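# Reattach desk lamp spring so the arm stays raised

## Task

Put the desk lamp's detached spring back onto its hook so that the lamp's arm holds itself up with nothing supporting it.

## Robot and tools

Robot: two arms, left_arm and right_arm, each ending in a five-finger hand (right_arm a right hand, left_arm its mirror-image left hand). A post stands bolted to the floor behind them. Bases in the scene frame: left_arm at (+0.070, +0.346, 0) m, quat_wxyz (+1.000, 0, 0, +0.027); right_arm at (+0.009, -0.475, 0) m, quat_wxyz (+1.000, 0, 0, +0.005).

Frames. Scene frame: origin at table-top height midway between the nominal bases, +x out over the table, +z up, left_arm toward +y. Fixed cameras and the table use it. Each hand's reported position, orientation, velocities and wrist-camera poses are in that arm's own base frame. Motion offsets are along the current Hand target's own axes. Hand point: 0.05 m in front of the palm, 0.15 m from the wrist flange along the fingers. Its +z runs along straight fingers (which reach 0.06-0.07 m past it), +y points out of the palm, +x goes across the palm away from the thumb on the right hand but toward the thumb on the left hand. A wrist bracket on the little-finger side juts out and can strike things; with fingers level the wrist can hang well below the hand point and reach the table first.

The row. Every action row is 28 numbers, each in [-1, 1], always for both arms: left dx, dy, dz, rx, ry, rz; left little, ring, middle, index, thumb_bend, thumb_turn, force_limit, speed; then the same fourteen for the right arm. The six pose numbers are an offset, not a pose: a displacement from that arm's Hand target as it stood when the action began, with 1.0 = 0.6 m or 180 degrees; rx, ry, rz form a single rotation vector. All rows of one action count from that same start, but a new action or call starts again from the updated Hand target, so repeating an offset moves further. Six zeros ask the arm for nothing new. The hand numbers are absolute targets: fingers and thumb_bend +1 straight, -1 curled; thumb_turn +1 beside the palm, -1 opposite the fingers. force_limit maps -1..+1 to about 0..10 N at the fingertip (0..15 N for the two thumb motors); speed rises from near zero at -1 to full at +0.48 and above (full travel 0.49 s). For a gentle grip use speed -0.94 or lower. There is no 'no change' value: resend the hand's last executed eight numbers, or, if none were sent yet, its hand_measured six plus hand_force_limit and hand_speed. A thumb-opposed grip fits objects about 0.035-0.065 m thick; handles down to ~0.025 m; thumb tip to index pad pinches light items.

Tools.
execute_actions(actions, cameras): actions is a list of actions, each a list of up to 15 rows at 1/30 s per row (a short action holds its last row to step 15). Images come back only for an empty list or when cameras names them.
move(target, speed, blend, stop_force, zero, blocking, cameras): target is one 28-number row or a list of up to 15 rows; every row's offsets count from the Hand targets at the move's start, not from the previous row. Straight-line path, no obstacle avoidance, 10 s cap. speed in m/s, 0.002-3.6, default 0.25 (turning at twice that in rad/s). blend in m rounds corners in a list; 0 stops at each. stop_force in N, 3-120, ends an arm's path once its wrist sensor feels that much push against the motion; the arm then backs to just before the push. Use slow speeds (about 0.005 m/s) for touches; it is unreliable while the hand turns, blind to contact above the wrist sensor, and needs identical hand numbers in every row. zero (only with stop_force, default true) re-zeros the sensor first. blocking=false returns after 0.5 s and cannot go with stop_force. Moves are refused if the wrist would pass too near the arm's first joint axis; go around the base.
wait(seconds, cameras): 0-3600 s, sends nothing new.
stop(cameras): brakes a running move.
zoom_image(camera, region): region [x0, y0, x1, y1] pixels, at most 504 x 504, on the newest image.
show_instructions(): shows the reference pages.
zero_wrist_force(arm): 'left_arm' or 'right_arm'.
finished_scene(scene): ends the scene (scene 1, optional); irreversible.
Cameras: cam_head_left, cam_head_right, cam_high, cam_left_wrist, cam_right_wrist, all 896x504.

Results. Each gives Hand target (last commanded pose after clipping; next offsets start here), end_effector_position (m) and end_effector_quat_wxyz, velocities (omitted when joints are still), joint positions and torques, wrist force/torque along the hand axes plus the peak since the last shown, and per-motor hand_measured, hand_stopped_by (moving, target, force, stalled, fault) and hand_load_n (positive pushes a finger open; near 0 after a lost grip). move adds a 'move:' line: done (within 3 mm and 2 degrees), off_target, moving, held or fault, with limits=paced (pose clipped) or limits=held (steps withheld). A hand often rests short of its Hand target; send the remaining gap as an offset. Orientation commands are clipped to within 32 degrees of the current one per step.

Avoid: anything falling or being left off the table; drops, releasing moving parts, slams and hard pushes; pressing past firm contact (arms are stiff); any outside force near 150 N or wrist torques beyond about 25.7 N m, which stop the arm for 10 s; contact or gripping between the two arms; heavy finger loads; long stretched or stalled pushes that heat motors (warning at 70 °C, stop at 85 °C). To release a press, command the target back beyond the hand point. The lamp must keep its arm up after the robot lets go before calling finished_scene.

Each tool is called after "Call:" as name(argument=value, ...) on one line, values as JSON.

Reference images:

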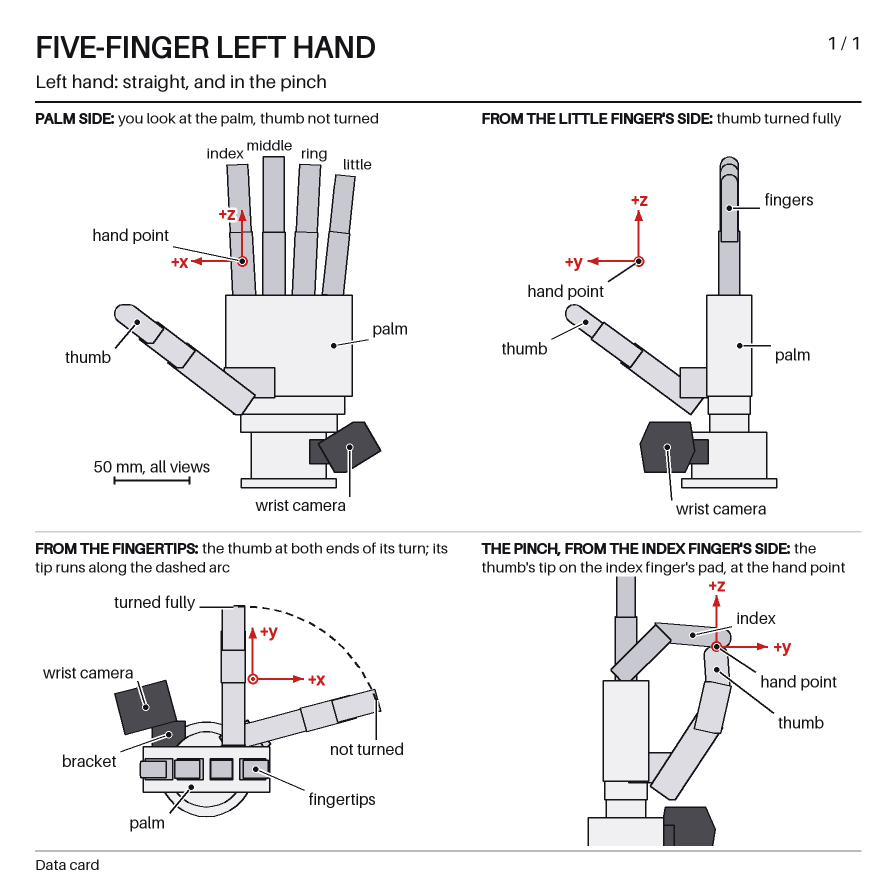

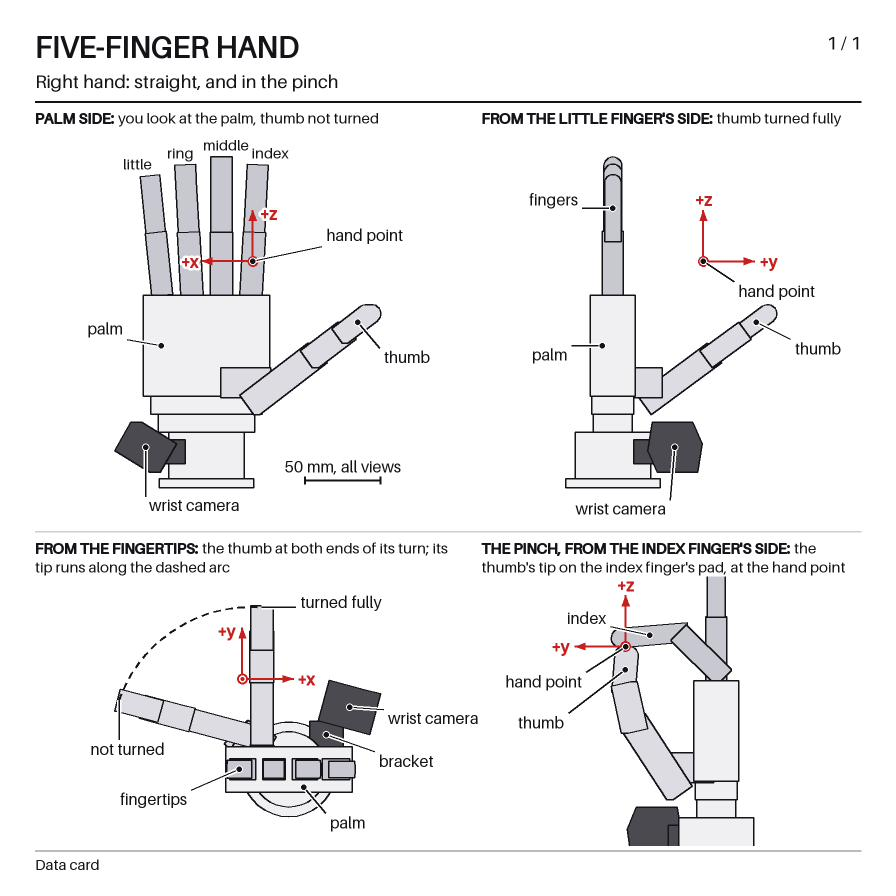

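## Session

Call:
execute_actions(actions=[])

Scene clock: 0.00 s.
left_arm: end_effector_position=(+0.7624, +0.0749, +0.1514) hand_measured=(+1.000, +1.000, +1.000, +1.000, +1.000, +1.000) hand_load_n=(+0.0, +0.0, +0.0, +0.0, +0.0, +0.0) hand_stopped_by=(target, target, target, target, target, target) hand_force_limit=0.00 hand_speed=-0.80 end_effector_quat_wxyz=(-0.150, +0.600, +0.745, +0.250) | right_arm: end_effector_position=(+0.6533, +0.2899, +0.3516) hand_measured=(+1.000, +1.000, +1.000, +1.000, +1.000, +1.000) hand_load_n=(+0.0, +0.0, +0.0, +0.0, +0.0, +0.0) hand_stopped_by=(target, target, target, target, target, target) hand_force_limit=0.00 hand_speed=-0.80 end_effector_quat_wxyz=(-0.016, +0.317, +0.910, +0.269)
Joint positions: left_arm=[3.193 -2.755 -0.333 1.643 -2.151 -0.127] | right_arm=[0.018 -0.873 0.688 1.582 1.052 -0.836]
Joint velocities: within noise
Joint torques (N m): no reading
Motor temperatures (°C): left_arm=[36 29 25 39 31 35] | right_arm=[36 35 25 34 36 44]
Wrist force (N): no reading
Wrist torque (N m): no reading
Wrist force, peak (N): no reading
Hand target: left_arm +0.7624, +0.0749, +0.1514; -0.150, +0.600, +0.745, +0.250 | right_arm +0.6533, +0.2899, +0.3516; -0.016, +0.317, +0.910, +0.269

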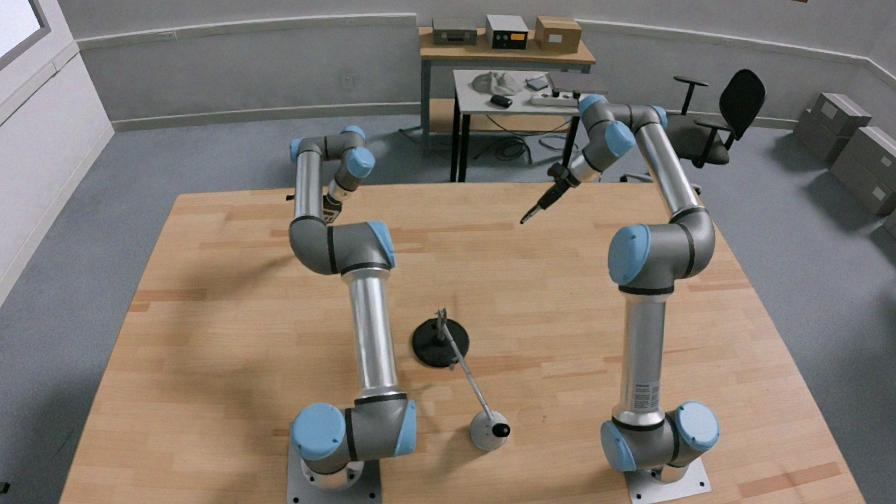

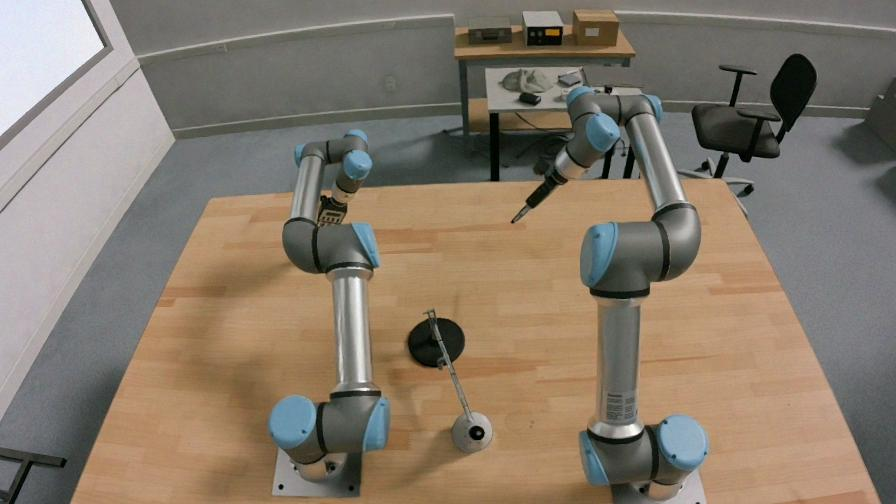

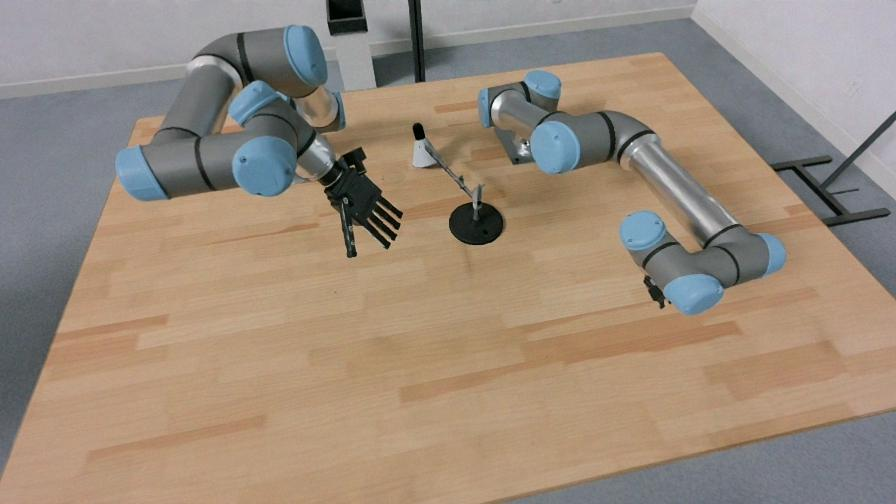

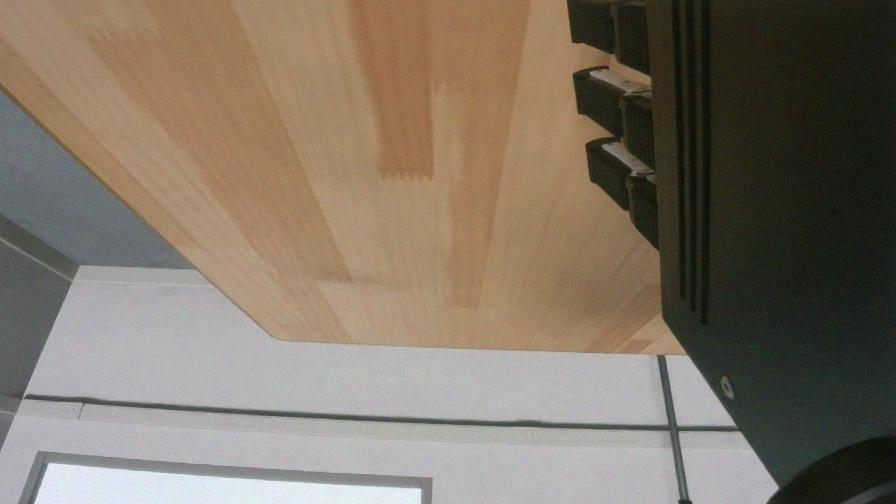

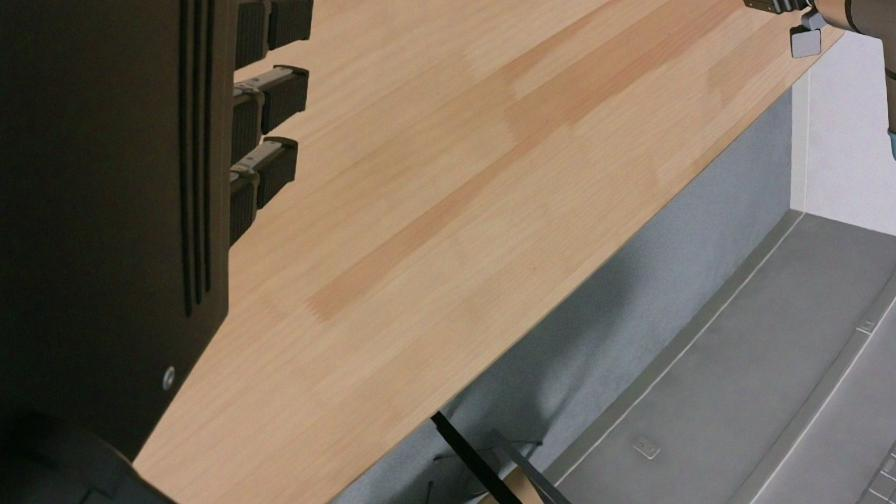

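Call:
zoom_image(camera="cam_head_left", region=[380, 280, 560, 480])

Call:
zoom_image(camera="cam_high", region=[390, 100, 530, 260])

Call:
zoom_image(camera="cam_head_right", region=[380, 290, 540, 470])

Scaled by 2.520.

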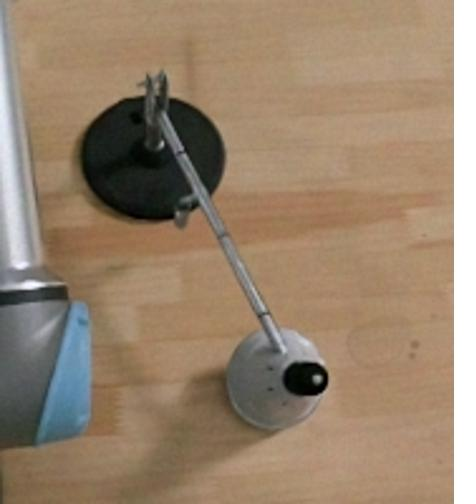

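Scaled by 3.150.

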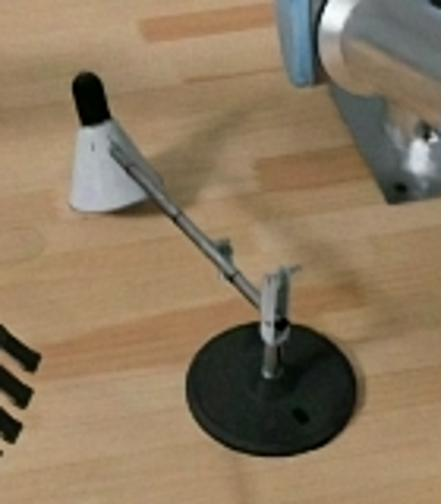

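Scaled by 2.800.

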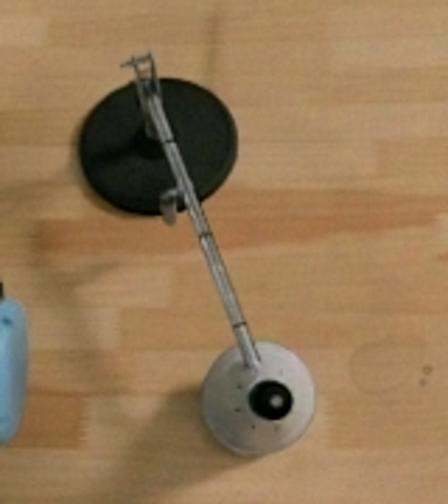

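Call:
move(target=[0,0,0,0,0,0,1,1,1,1,1,1,0,-0.8,0.5112,-0.2797,0.0438,0.0666,0.1598,-0.2857,1,1,1,1,1,1,0,-0.8], speed=0.25, cameras=["cam_right_wrist","cam_head_left"])

Scene clock: 40.43 s.
left_arm: end_effector_position=(+0.7624, +0.0749, +0.1514) hand_measured=(+1.000, +1.000, +1.000, +1.000, +1.000, +1.000) hand_load_n=(+0.0, +0.0, +0.0, +0.0, +0.0, +0.0) hand_stopped_by=(target, target, target, target, target, target) hand_force_limit=0.00 hand_speed=-0.80 end_effector_quat_wxyz=(-0.150, +0.600, +0.745, +0.250) | right_arm: end_effector_position=(+0.3139, +0.3673, +0.3098) hand_measured=(+1.000, +1.000, +1.000, +1.000, +1.000, +1.000) hand_load_n=(+0.0, +0.0, +0.0, +0.0, -0.5, +0.0) hand_stopped_by=(target, target, target, target, target, target) hand_force_limit=0.00 hand_speed=-0.80 end_effector_quat_wxyz=(-0.148, -0.181, +0.946, +0.224)
Joint positions: left_arm=[3.193 -2.755 -0.333 1.643 -2.151 -0.127] | right_arm=[0.191 -1.234 1.476 1.65 1.124 -1.832]
Joint torques (N m): left_arm=[0.41 62.12 17.87 -2.16 -1.01 -0.29] | right_arm=[-10.74 -15.7 -29.05 0.3 -2.81 0.19]
Wrist force (N): left_arm=[-0.1 -0.3 0.0] | right_arm=[-0.2 0.3 0.2]
Wrist torque (N m): left_arm=[-0.05 0.00 0.00] | right_arm=[0.02 0.00 -0.16]
Wrist force, peak (N): left_arm=[-0.1 -0.3 0.4] | right_arm=[0.4 0.8 0.8]
Hand target: left_arm +0.7624, +0.0749, +0.1514; -0.150, +0.600, +0.745, +0.250 | right_arm +0.3139, +0.3673, +0.3097; -0.148, -0.181, +0.946, +0.224
Off the commanded pose: left_arm 0.000 m, 0 deg | right_arm 0.000 m, 0 deg.
move: done
cam_right_wrist: T_world_to_cam=[[-0.46392, 0.72278, 0.51222, -0.27567], [0.88353, 0.33538, 0.32696, -0.496], [0.06453, 0.60424, -0.79419, 0.12102]] pos_world=[0.30253, 0.29247, 0.39949]
Images, in order (width x height): cam_head_left 896x504, cam_right_wrist 896x504.

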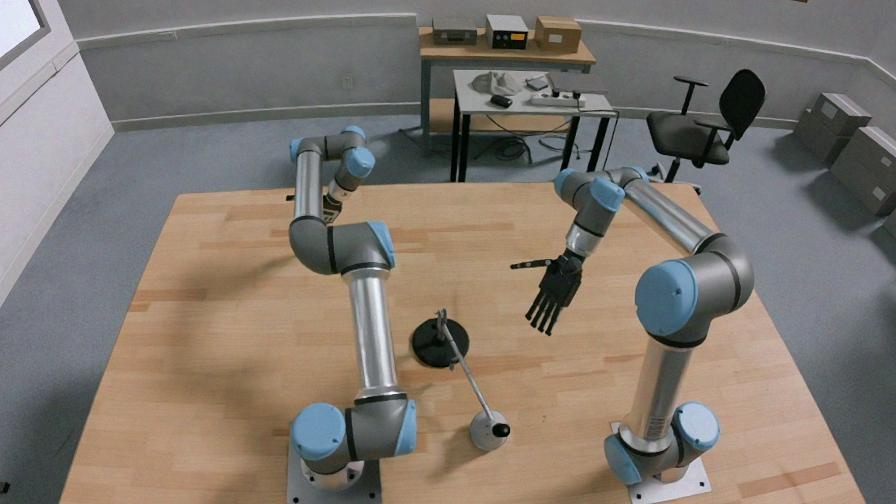

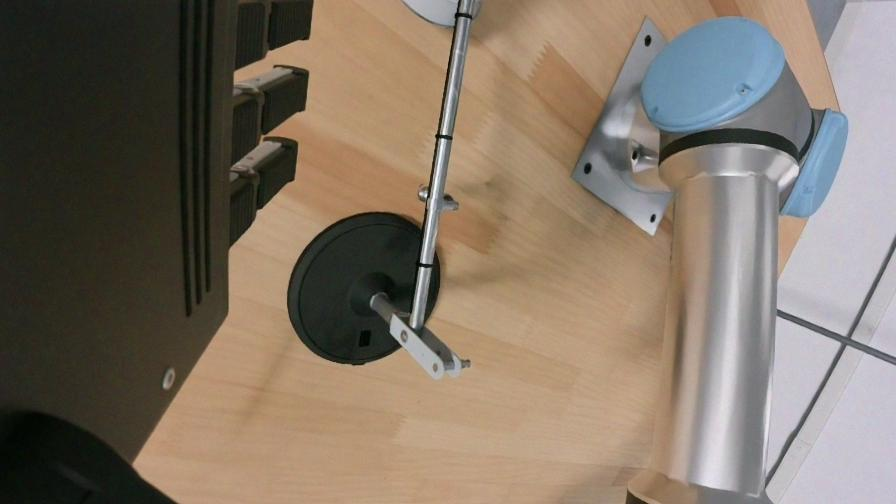

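Call:
zoom_image(camera="cam_right_wrist", region=[370, 240, 510, 400])

Call:
zoom_image(camera="cam_right_wrist", region=[380, 0, 520, 240])

Scaled by 3.150.

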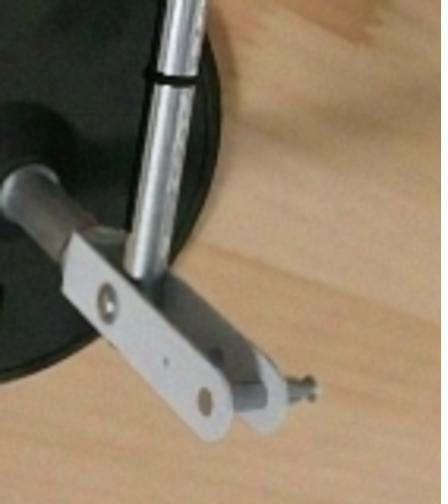

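Scaled by 2.100.

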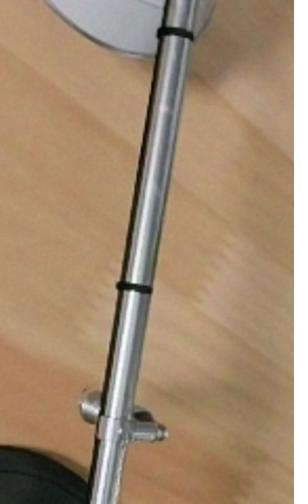

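Call:
move(target=[[0.1213,-0.2072,-0.2727,0.138,0.036,-0.238,1,1,1,1,1,1,0,-0.8,0,0,0,0,0,0,1,1,1,1,1,1,0,-0.8],[-0.1015,-0.7777,-0.4143,0.4604,0.1211,-0.7931,1,1,1,1,1,1,0,-0.8,0,0,0,0,0,0,1,1,1,1,1,1,0,-0.8]], speed=0.3, blend=0.05, cameras=["cam_left_wrist","cam_head_left","cam_head_right"])

Scene clock: 73.23 s.
left_arm: end_effector_position=(+0.6639, +0.0423, +0.2488) hand_measured=(+1.000, +1.000, +1.000, +1.000, +1.000, +1.000) hand_load_n=(+0.0, +0.0, +0.0, +0.0, +0.0, +0.0) hand_stopped_by=(target, target, target, target, target, target) hand_force_limit=0.00 hand_speed=-0.80 end_effector_quat_wxyz=(-0.177, +0.380, +0.884, +0.208) | right_arm: end_effector_position=(+0.3139, +0.3673, +0.3097) hand_measured=(+1.000, +1.000, +1.000, +1.000, +1.000, +1.000) hand_load_n=(+0.0, -0.5, +0.0, +0.0, +0.0, +0.0) hand_stopped_by=(target, target, target, target, target, target) hand_force_limit=0.00 hand_speed=-0.80 end_effector_quat_wxyz=(-0.148, -0.181, +0.946, +0.224)
Joint positions: left_arm=[3.133 -2.81 -0.036 1.09 -2.096 -0.818] | right_arm=[0.191 -1.234 1.476 1.65 1.124 -1.832]
Joint torques (N m): left_arm=[6 69.46 23.79 -4.25 0.15 -2.28] | right_arm=[-13.7 -15.83 -29.74 0.29 -2.52 -2.41]
Wrist force (N): left_arm=[0.1 0.3 -0.3] | right_arm=[-0.3 0.1 0.4]
Wrist torque (N m): left_arm=[0.06 -0.04 0.06] | right_arm=[-0.02 0.01 -0.17]
Wrist force, peak (N): left_arm=[2.0 -0.6 -1.9] | right_arm=[-0.5 0.2 0.4]
Hand target: left_arm +0.6639, +0.0423, +0.2489; -0.177, +0.380, +0.884, +0.208 (not the last commanded pose) | right_arm +0.3139, +0.3673, +0.3097; -0.148, -0.181, +0.946, +0.224
Off the commanded pose: left_arm 0.424 m, 136 deg | right_arm 0.000 m, 0 deg.
elbow stopped short (left arm): the move would have taken joint 3 (elbow) straighter than the controller allows.
move: held (left_arm; a check stopped the path); path passed 0 of 2 targets; limits=held
pose unreachable (left arm): on one or more control steps of this call, first in action 0 (counted from 0), this arm could not follow its commanded pose, so it was not sent that pose on those steps. It may still have moved: this result reports where it is.
cause: moving toward the commanded pose would bring two parts of the arm too close to each other (joints 4 (wrist 1) to 6 (wrist 3) lie between them).
cam_left_wrist: T_world_to_cam=[[-0.88154, -0.46487, -0.08241, 0.62347], [-0.29741, 0.41123, 0.86165, -0.02793], [-0.36666, 0.78408, -0.50077, 0.44616]] pos_world=[0.70489, -0.04851, 0.29886]
Images, in order (width x height): cam_head_left 896x504, cam_head_right 896x504, cam_left_wrist 896x504.

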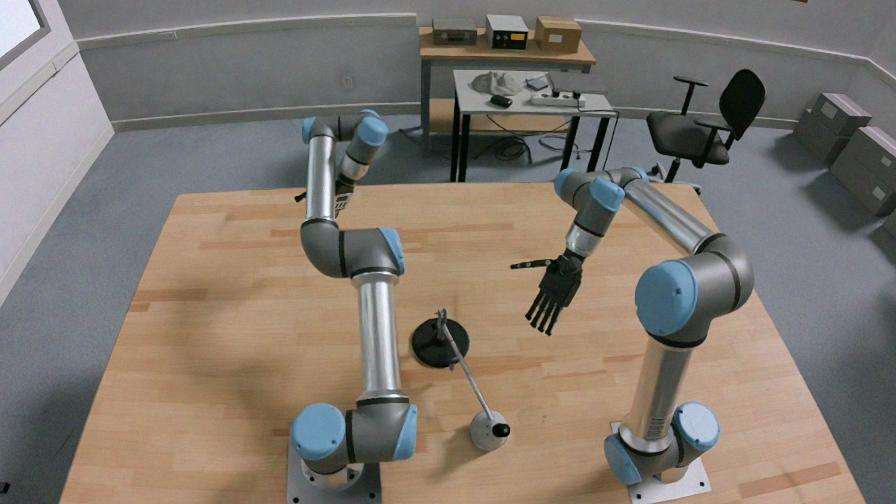

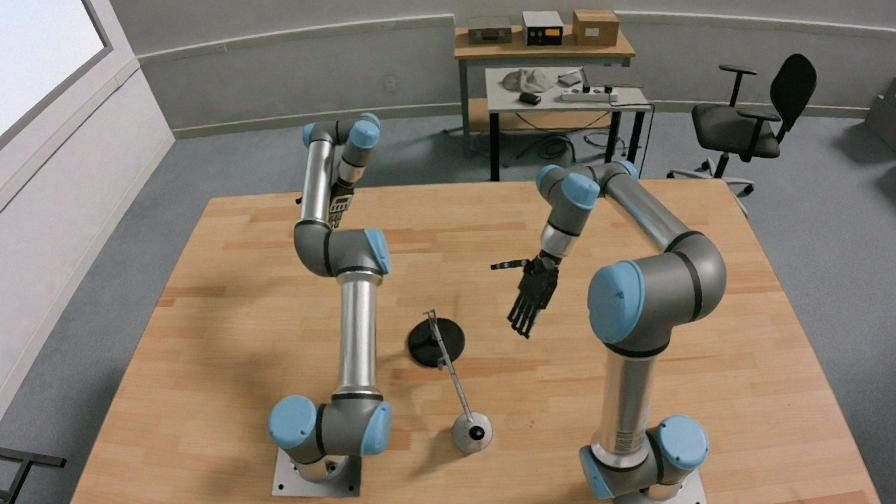

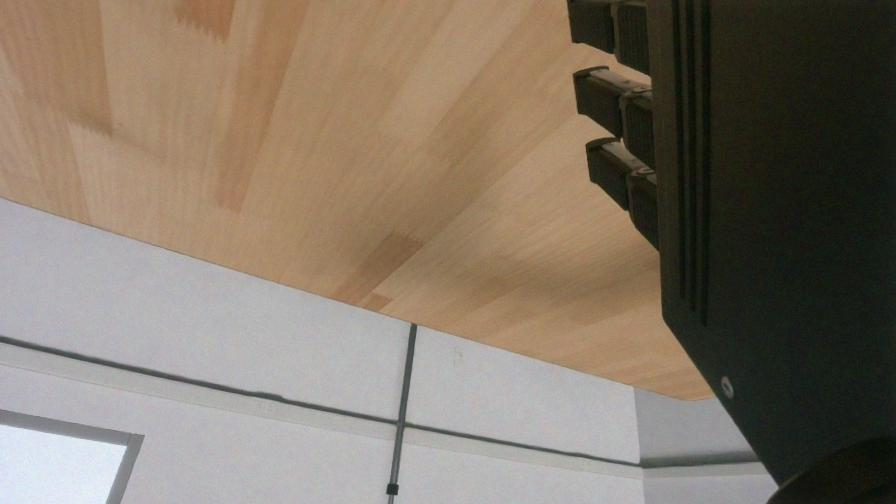

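Call:
move(target=[0.206,-0.3015,-0.0102,0,0,0,1,1,1,1,1,1,0,-0.8,0,0,0,0,0,0,1,1,1,1,1,1,0,-0.8], speed=0.3, cameras=[])

Scene clock: 89.20 s.
left_arm: end_effector_position=(+0.4500, +0.0000, +0.2702) hand_measured=(+1.000, +1.000, +1.000, +1.000, +1.000, +1.000) hand_load_n=(+0.0, +0.0, +0.0, +0.0, +0.0, +0.0) hand_stopped_by=(target, target, target, target, target, target) hand_force_limit=0.00 hand_speed=-0.80 end_effector_quat_wxyz=(-0.177, +0.380, +0.884, +0.208) | right_arm: end_effector_position=(+0.3139, +0.3673, +0.3097) hand_measured=(+1.000, +1.000, +1.000, +1.000, +1.000, +1.000) hand_load_n=(+0.0, +0.0, +0.0, +0.0, +0.0, +0.5) hand_stopped_by=(target, target, target, target, target, target) hand_force_limit=0.00 hand_speed=-0.80 end_effector_quat_wxyz=(-0.148, -0.181, +0.946, +0.224)
Joint positions: left_arm=[3.039 -2.06 -1.357 1.609 -2.076 -0.923] | right_arm=[0.191 -1.234 1.476 1.65 1.124 -1.832]
Joint torques (N m): left_arm=[2.36 48.69 9.93 -3.51 -2.24 1.34] | right_arm=[-13.25 -15.55 -30.42 0.35 -2.32 -2.29]
Wrist force (N): left_arm=[0.2 -0.2 -0.2] | right_arm=[-0.1 0.0 0.1]
Wrist torque (N m): left_arm=[-0.01 -0.07 -0.09] | right_arm=[-0.02 -0.01 -0.16]
Wrist force, peak (N): left_arm=[1.4 -2.5 -0.2] | right_arm=[-0.4 0.3 0.4]
Hand target: left_arm +0.4499, +0.0000, +0.2702; -0.177, +0.380, +0.884, +0.208 | right_arm +0.3139, +0.3673, +0.3097; -0.148, -0.181, +0.946, +0.224
Off the commanded pose: left_arm 0.000 m, 0 deg | right_arm 0.000 m, 0 deg.
move: done

Call:
move(target=[-0.0277,-0.3718,-0.1173,0.3730,0.1139,-0.6472,1,1,1,1,1,1,0,-0.8,0,0,0,0,0,0,1,1,1,1,1,1,0,-0.8], speed=0.3, cameras=["cam_left_wrist","cam_head_left","cam_head_right"])

Scene clock: 95.83 s.
left_arm: end_effector_position=(+0.3055, -0.1846, +0.2702) hand_measured=(+1.000, +1.000, +1.000, +1.000, +1.000, +1.000) hand_load_n=(+0.0, +0.0, +0.0, +0.0, +0.0, +0.0) hand_stopped_by=(target, target, target, target, target, target) hand_force_limit=0.00 hand_speed=-0.80 end_effector_quat_wxyz=(+0.199, +0.670, -0.703, +0.133) | right_arm: end_effector_position=(+0.3139, +0.3673, +0.3097) hand_measured=(+1.000, +1.000, +1.000, +1.000, +1.000, +1.000) hand_load_n=(+0.0, +0.0, +0.0, +0.5, +0.0, +0.0) hand_stopped_by=(target, target, target, target, target, target) hand_force_limit=0.00 hand_speed=-0.80 end_effector_quat_wxyz=(-0.148, -0.181, +0.946, +0.224)
Joint positions: left_arm=[3.364 -1.8 -1.666 1.675 -1.138 -2.822] | right_arm=[0.191 -1.234 1.476 1.65 1.124 -1.832]
Joint torques (N m): left_arm=[-4.85 30.23 13.95 -3.17 0.06 -1.2] | right_arm=[-12.6 -15.67 -30.1 0.28 -2.18 -2.39]
Wrist force (N): left_arm=[-0.1 0.7 0.1] | right_arm=[-0.2 0.0 0.4]
Wrist torque (N m): left_arm=[0.18 0.00 -0.11] | right_arm=[-0.02 0.00 -0.16]
Wrist force, peak (N): left_arm=[0.3 1.2 0.1] | right_arm=[-0.5 0.3 0.3]
Hand target: left_arm +0.3054, -0.1847, +0.2702; +0.199, +0.670, -0.703, +0.133 | right_arm +0.3139, +0.3673, +0.3097; -0.148, -0.181, +0.946, +0.224
Off the commanded pose: left_arm 0.000 m, 0 deg | right_arm 0.000 m, 0 deg.
move: done
cam_left_wrist: T_world_to_cam=[[0.95788, -0.28007, 0.06343, -0.36338], [-0.20644, -0.51806, 0.83006, -0.2505], [-0.19962, -0.80819, -0.55406, 0.17278]] pos_world=[0.33085, -0.09191, 0.32671]
Images, in order (width x height): cam_head_left 896x504, cam_head_right 896x504, cam_left_wrist 896x504.

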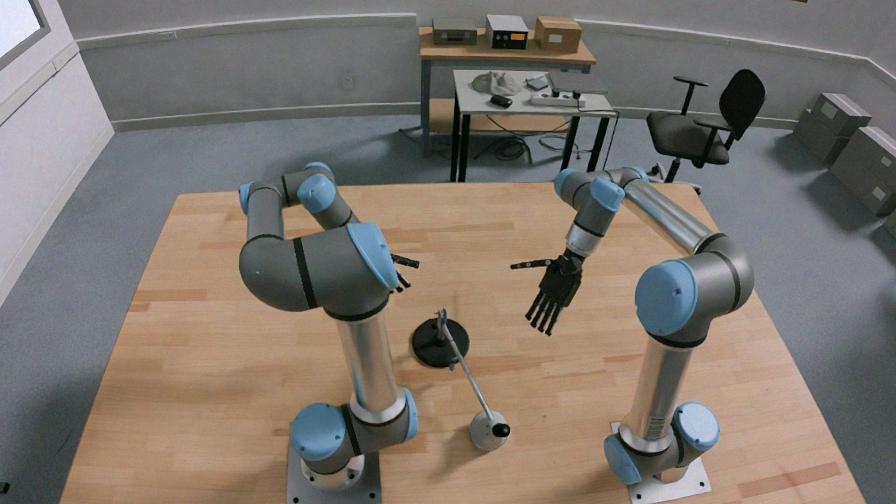

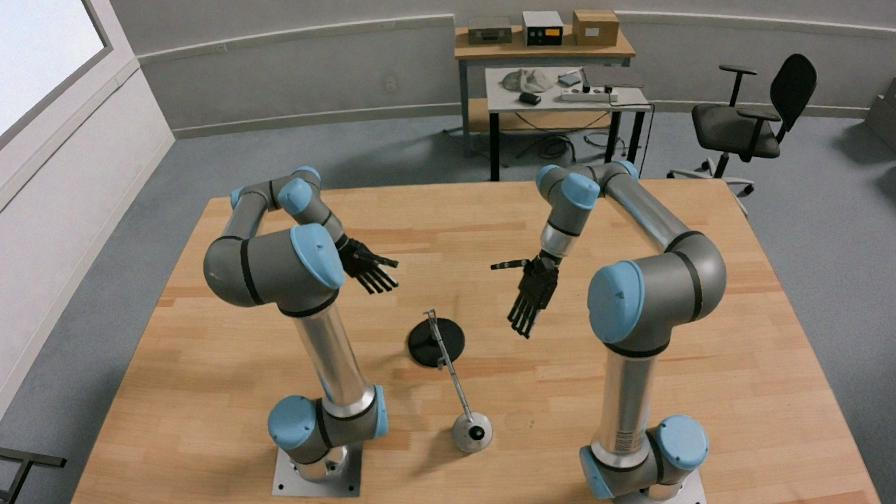

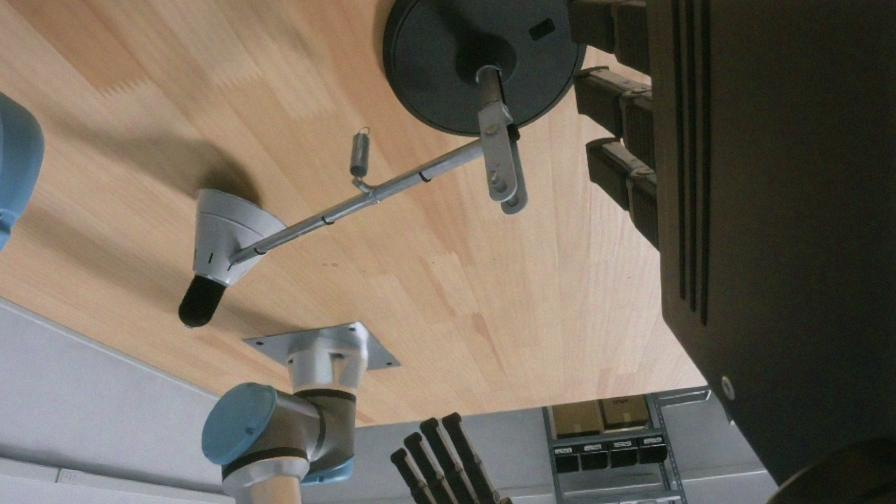

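Call:
zoom_image(camera="cam_left_wrist", region=[320, 90, 440, 220])

Call:
zoom_image(camera="cam_left_wrist", region=[440, 50, 580, 230])

Scaled by 3.877.

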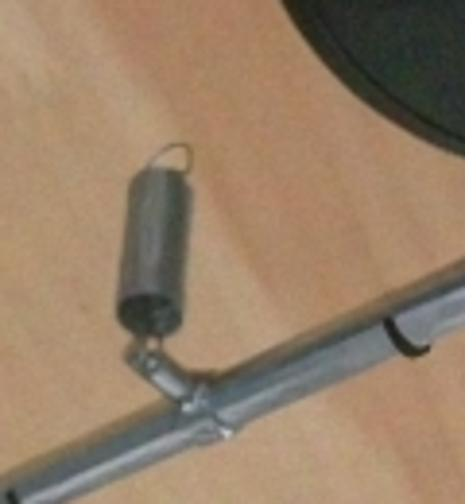

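Scaled by 2.800.

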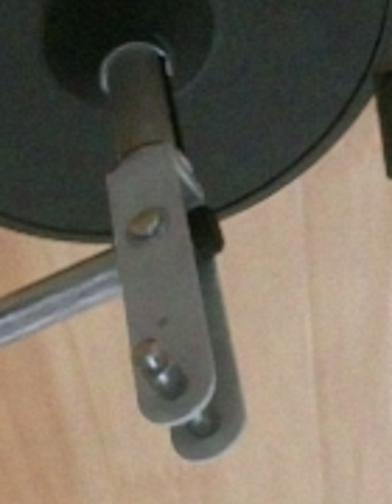

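Call:
move(target=[-0.028,0.1537,0.1683,0,0,0,1,1,1,1,1,1,0,-0.8,0,0,0,0,0,0,1,1,1,1,1,1,0,-0.8], speed=0.2, cameras=["cam_left_wrist"])

Scene clock: 213.90 s.
left_arm: end_effector_position=(+0.2039, -0.2093, +0.1805) hand_measured=(+1.000, +1.000, +1.000, +1.000, +1.000, +1.000) hand_load_n=(+0.0, +0.0, +0.0, +0.0, +0.0, +0.0) hand_stopped_by=(target, target, target, target, target, target) hand_force_limit=0.00 hand_speed=-0.80 end_effector_quat_wxyz=(+0.199, +0.670, -0.703, +0.133) | right_arm: end_effector_position=(+0.3139, +0.3673, +0.3097) hand_measured=(+1.000, +1.000, +1.000, +1.000, +1.000, +1.000) hand_load_n=(+0.0, +0.0, -0.5, +0.0, +0.0, +0.0) hand_stopped_by=(target, target, target, target, target, target) hand_force_limit=0.00 hand_speed=-0.80 end_effector_quat_wxyz=(-0.148, -0.181, +0.946, +0.224)
Joint positions: left_arm=[3.358 -1.671 -2.077 1.96 -1.137 -2.828] | right_arm=[0.191 -1.234 1.476 1.65 1.124 -1.832]
Joint torques (N m): left_arm=[7.92 14.38 5.38 -1.55 0.51 -0.85] | right_arm=[-12.2 -15.76 -29.71 0.38 -2.12 -2.33]
Wrist force (N): left_arm=[0.1 0.3 0.1] | right_arm=[-0.1 0.2 0.1]
Wrist torque (N m): left_arm=[0.11 -0.07 0.03] | right_arm=[0.02 0.00 -0.15]
Wrist force, peak (N): left_arm=[-0.3 1.6 0.9] | right_arm=[-0.5 0.0 0.4]
Hand target: left_arm +0.2039, -0.2093, +0.1804; +0.199, +0.670, -0.703, +0.133 | right_arm +0.3139, +0.3673, +0.3097; -0.148, -0.181, +0.946, +0.224
Off the commanded pose: left_arm 0.000 m, 0 deg | right_arm 0.000 m, 0 deg.
move: done
cam_left_wrist: T_world_to_cam=[[0.95793, -0.27991, 0.06341, -0.26735], [-0.20631, -0.518, 0.83013, -0.20978], [-0.19951, -0.80829, -0.55395, 0.08288]] pos_world=[0.22935, -0.11651, 0.23701]

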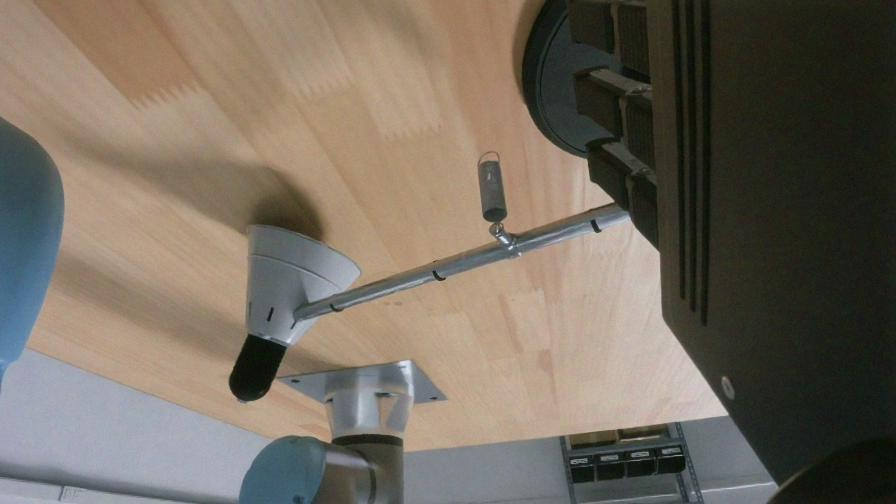

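Call:
zoom_image(camera="cam_left_wrist", region=[440, 135, 560, 265])

Call:
zoom_image(camera="cam_left_wrist", region=[220, 200, 420, 420])

Scaled by 3.877.

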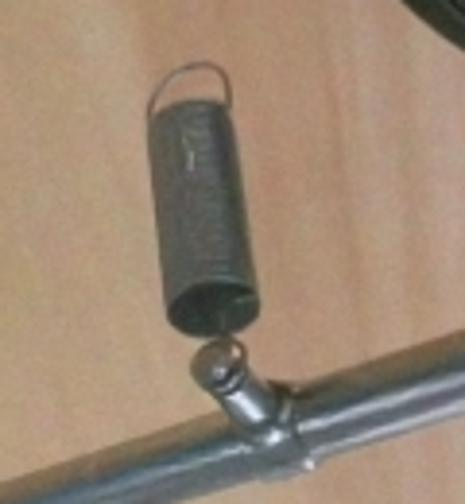

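Scaled by 2.291.

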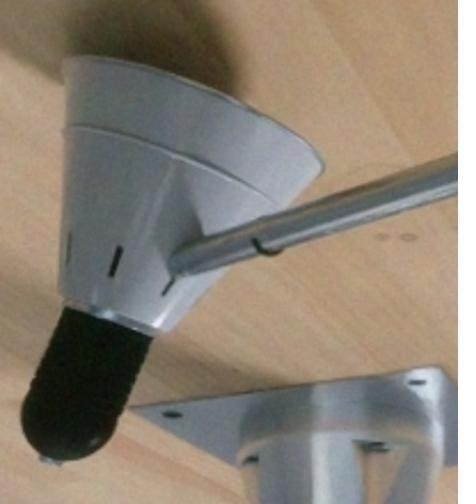

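Call:
move(target=[-0.0673,-0.062,-0.1343,0,0,0,1,1,1,1,1,1,0,-0.8,-0.0145,-0.1483,0.2635,-0.1733,-0.0654,-0.0256,-1,-1,1,1,1,1,0,-0.4], speed=0.2, cameras=["cam_left_wrist","cam_right_wrist","cam_head_right"])

Scene clock: 312.37 s.
left_arm: end_effector_position=(+0.2500, -0.1394, +0.2304) hand_measured=(+1.000, +1.000, +1.000, +1.000, +1.000, +1.000) hand_load_n=(+0.0, +0.0, +0.0, +0.0, +0.0, +0.0) hand_stopped_by=(target, target, target, target, target, target) hand_force_limit=0.00 hand_speed=-0.80 end_effector_quat_wxyz=(+0.199, +0.670, -0.703, +0.133) | right_arm: end_effector_position=(+0.2892, +0.3553, +0.1302) hand_measured=(-1.000, -1.000, +1.000, +1.000, +1.000, +1.000) hand_load_n=(+0.0, +0.0, +0.0, +0.0, +0.0, +0.0) hand_stopped_by=(target, target, target, target, target, target) hand_force_limit=0.00 hand_speed=-0.40 end_effector_quat_wxyz=(-0.086, -0.149, +0.853, +0.493)
Joint positions: left_arm=[3.541 -1.701 -1.917 1.752 -1.184 -2.635] | right_arm=[-0.061 -0.93 2.068 1.032 0.651 -2.281]
Joint torques (N m): left_arm=[-4.35 31.87 10.18 -1.53 1.72 -2.01] | right_arm=[13.98 -20.43 -14.03 2 -1 -0.56]
Wrist force (N): left_arm=[0.5 0.3 -0.4] | right_arm=[0.3 -1.2 -0.1]
Wrist torque (N m): left_arm=[0.11 -0.13 0.01] | right_arm=[-0.15 -0.05 -0.14]
Wrist force, peak (N): left_arm=[0.5 -0.1 -0.9] | right_arm=[0.7 -2.7 0.7]
Hand target: left_arm +0.2500, -0.1394, +0.2304; +0.199, +0.670, -0.703, +0.133 | right_arm +0.2891, +0.3553, +0.1302; -0.086, -0.149, +0.853, +0.493
Off the commanded pose: left_arm 0.000 m, 0 deg | right_arm 0.000 m, 0 deg.
move: done
cam_left_wrist: T_world_to_cam=[[0.95793, -0.27994, 0.06328, -0.29506], [-0.20622, -0.51801, 0.83015, -0.20544], [-0.19961, -0.80827, -0.55395, 0.17619]] pos_world=[0.27545, -0.04661, 0.28681]
cam_right_wrist: T_world_to_cam=[[-0.36999, 0.38276, 0.84652, -0.13627], [0.91516, -0.00672, 0.40303, -0.30893], [0.15996, 0.92382, -0.3478, -0.21187]] pos_world=[0.26619, 0.24581, 0.16617]
Images, in order (width x height): cam_head_right 896x504, cam_left_wrist 896x504, cam_right_wrist 896x504.

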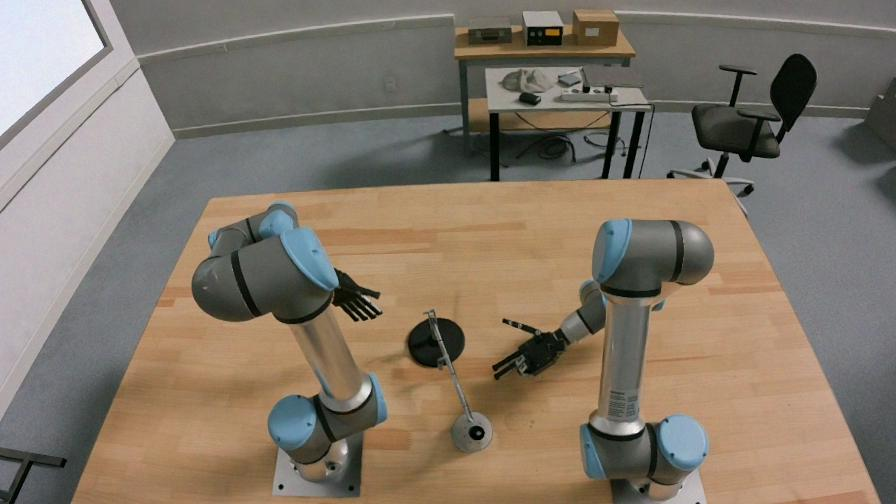

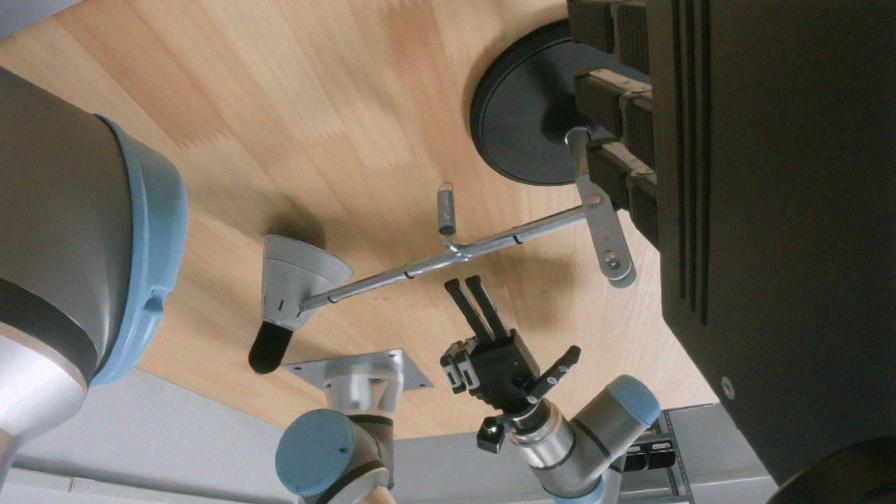

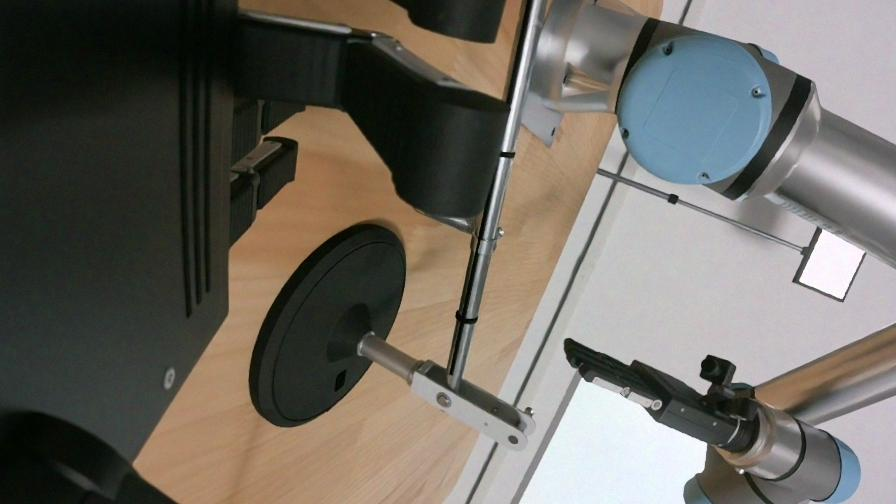

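Call:
move(target=[0,0,0,0,0,0,1,1,1,1,1,1,0,-0.8,0.0003,0.0958,0.1949,0,0,0,-1,-1,1,1,1,1,0,-0.4], speed=0.1, stop_force=10, cameras=["cam_left_wrist","cam_right_wrist"])

Scene clock: 322.13 s.
left_arm: end_effector_position=(+0.2500, -0.1394, +0.2304) hand_measured=(+1.000, +1.000, +1.000, +1.000, +1.000, +1.000) hand_load_n=(+0.0, +0.0, +0.0, +0.0, +0.0, +0.0) hand_stopped_by=(target, target, target, target, target, target) hand_force_limit=0.00 hand_speed=-0.80 end_effector_quat_wxyz=(+0.199, +0.670, -0.703, +0.133) | right_arm: end_effector_position=(+0.2450, +0.4776, +0.1215) hand_measured=(-1.000, -1.000, +1.000, +1.000, +1.000, +1.000) hand_load_n=(+0.0, +0.0, +0.0, +0.0, +0.0, +0.0) hand_stopped_by=(target, target, target, target, target, target) hand_force_limit=0.00 hand_speed=-0.40 end_effector_quat_wxyz=(-0.086, -0.149, +0.853, +0.493)
Joint positions: left_arm=[3.541 -1.701 -1.917 1.752 -1.184 -2.635] | right_arm=[0.307 -0.975 1.958 0.653 0.525 -1.646]
Joint torques (N m): left_arm=[-5.83 31.93 8.33 -3.24 1.83 -2.22] | right_arm=[-14.45 -16.71 2.85 1.68 0.7 2.06]
Wrist force (N): left_arm=[0.6 0.5 -0.4] | right_arm=[0.3 -1.5 0.0]
Wrist torque (N m): left_arm=[0.14 -0.15 0.00] | right_arm=[-0.18 -0.03 0.06]
Wrist force, peak (N): left_arm=[0.9 0.4 -0.6] | right_arm=[0.5 -1.8 0.0]
Hand target: left_arm +0.2500, -0.1394, +0.2304; +0.199, +0.670, -0.703, +0.133 | right_arm +0.2450, +0.4776, +0.1215; -0.086, -0.149, +0.853, +0.493
Off the commanded pose: left_arm 0.000 m, 0 deg | right_arm 0.000 m, 0 deg.
move: done
cam_left_wrist: T_world_to_cam=[[0.95793, -0.27991, 0.06341, -0.29511], [-0.20631, -0.518, 0.83013, -0.20549], [-0.19951, -0.80829, -0.55395, 0.17622]] pos_world=[0.27545, -0.04661, 0.28691]
cam_right_wrist: T_world_to_cam=[[-0.37025, 0.38254, 0.84651, -0.19193], [0.91507, -0.00662, 0.40323, -0.26429], [0.15986, 0.92392, -0.3476, -0.32096]] pos_world=[0.22209, 0.36821, 0.15747]

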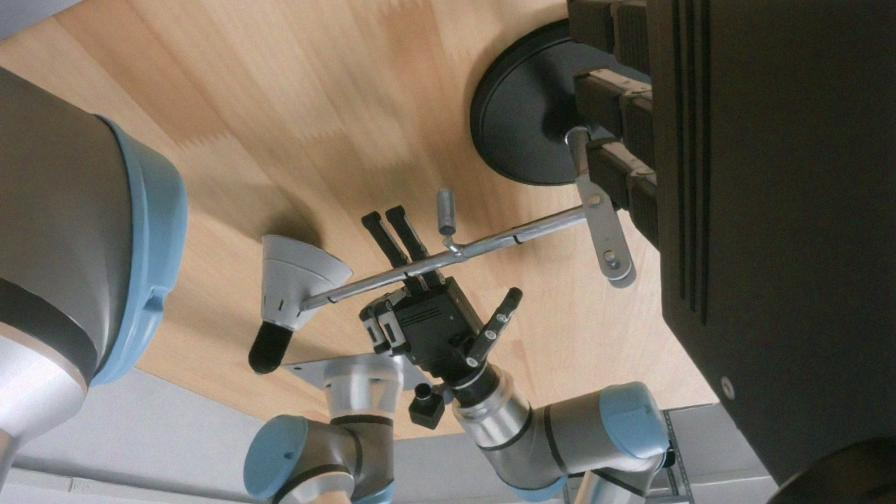

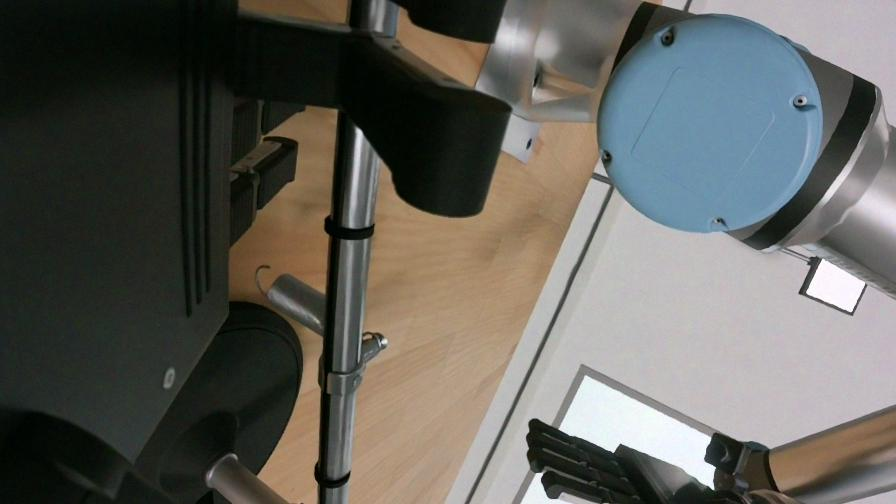

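Call:
zoom_image(camera="cam_right_wrist", region=[235, 220, 415, 400])

Call:
zoom_image(camera="cam_left_wrist", region=[330, 170, 530, 350])

Scaled by 2.800.

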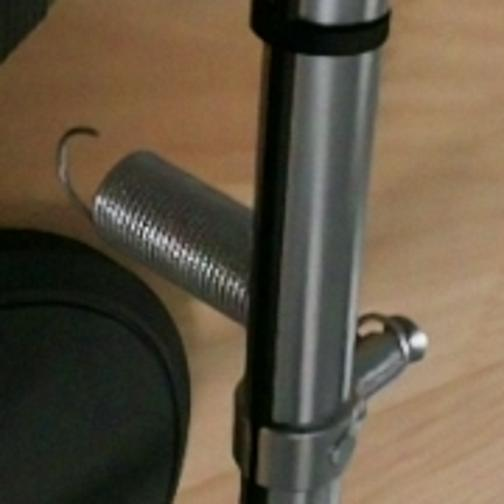

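Scaled by 2.520.

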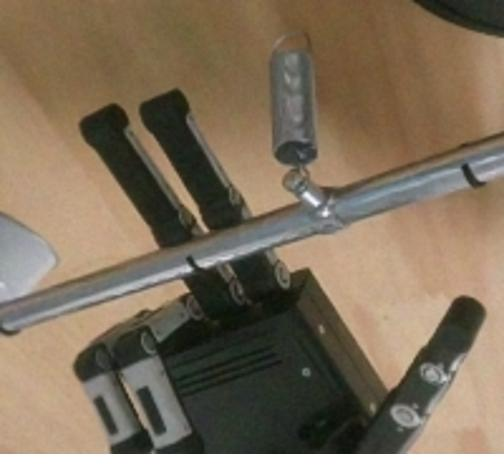

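Call:
zoom_image(camera="cam_left_wrist", region=[425, 175, 475, 265])

Call:
zoom_image(camera="cam_right_wrist", region=[245, 250, 315, 320])

Scaled by 5.600.

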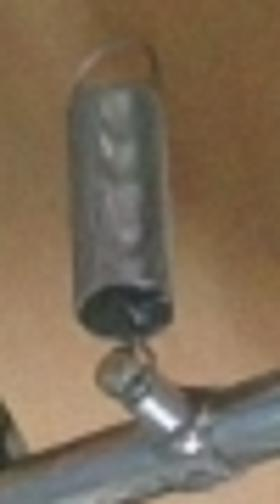

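Scaled by 7.200.

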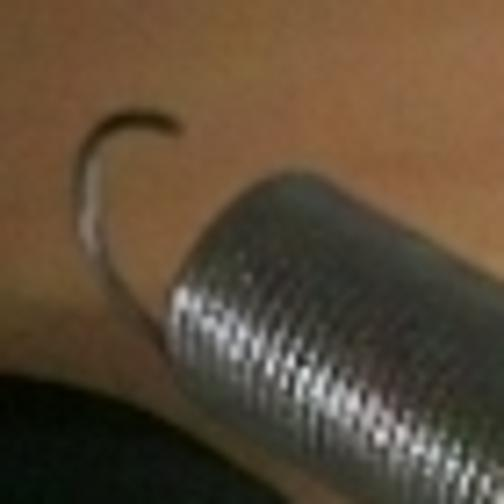

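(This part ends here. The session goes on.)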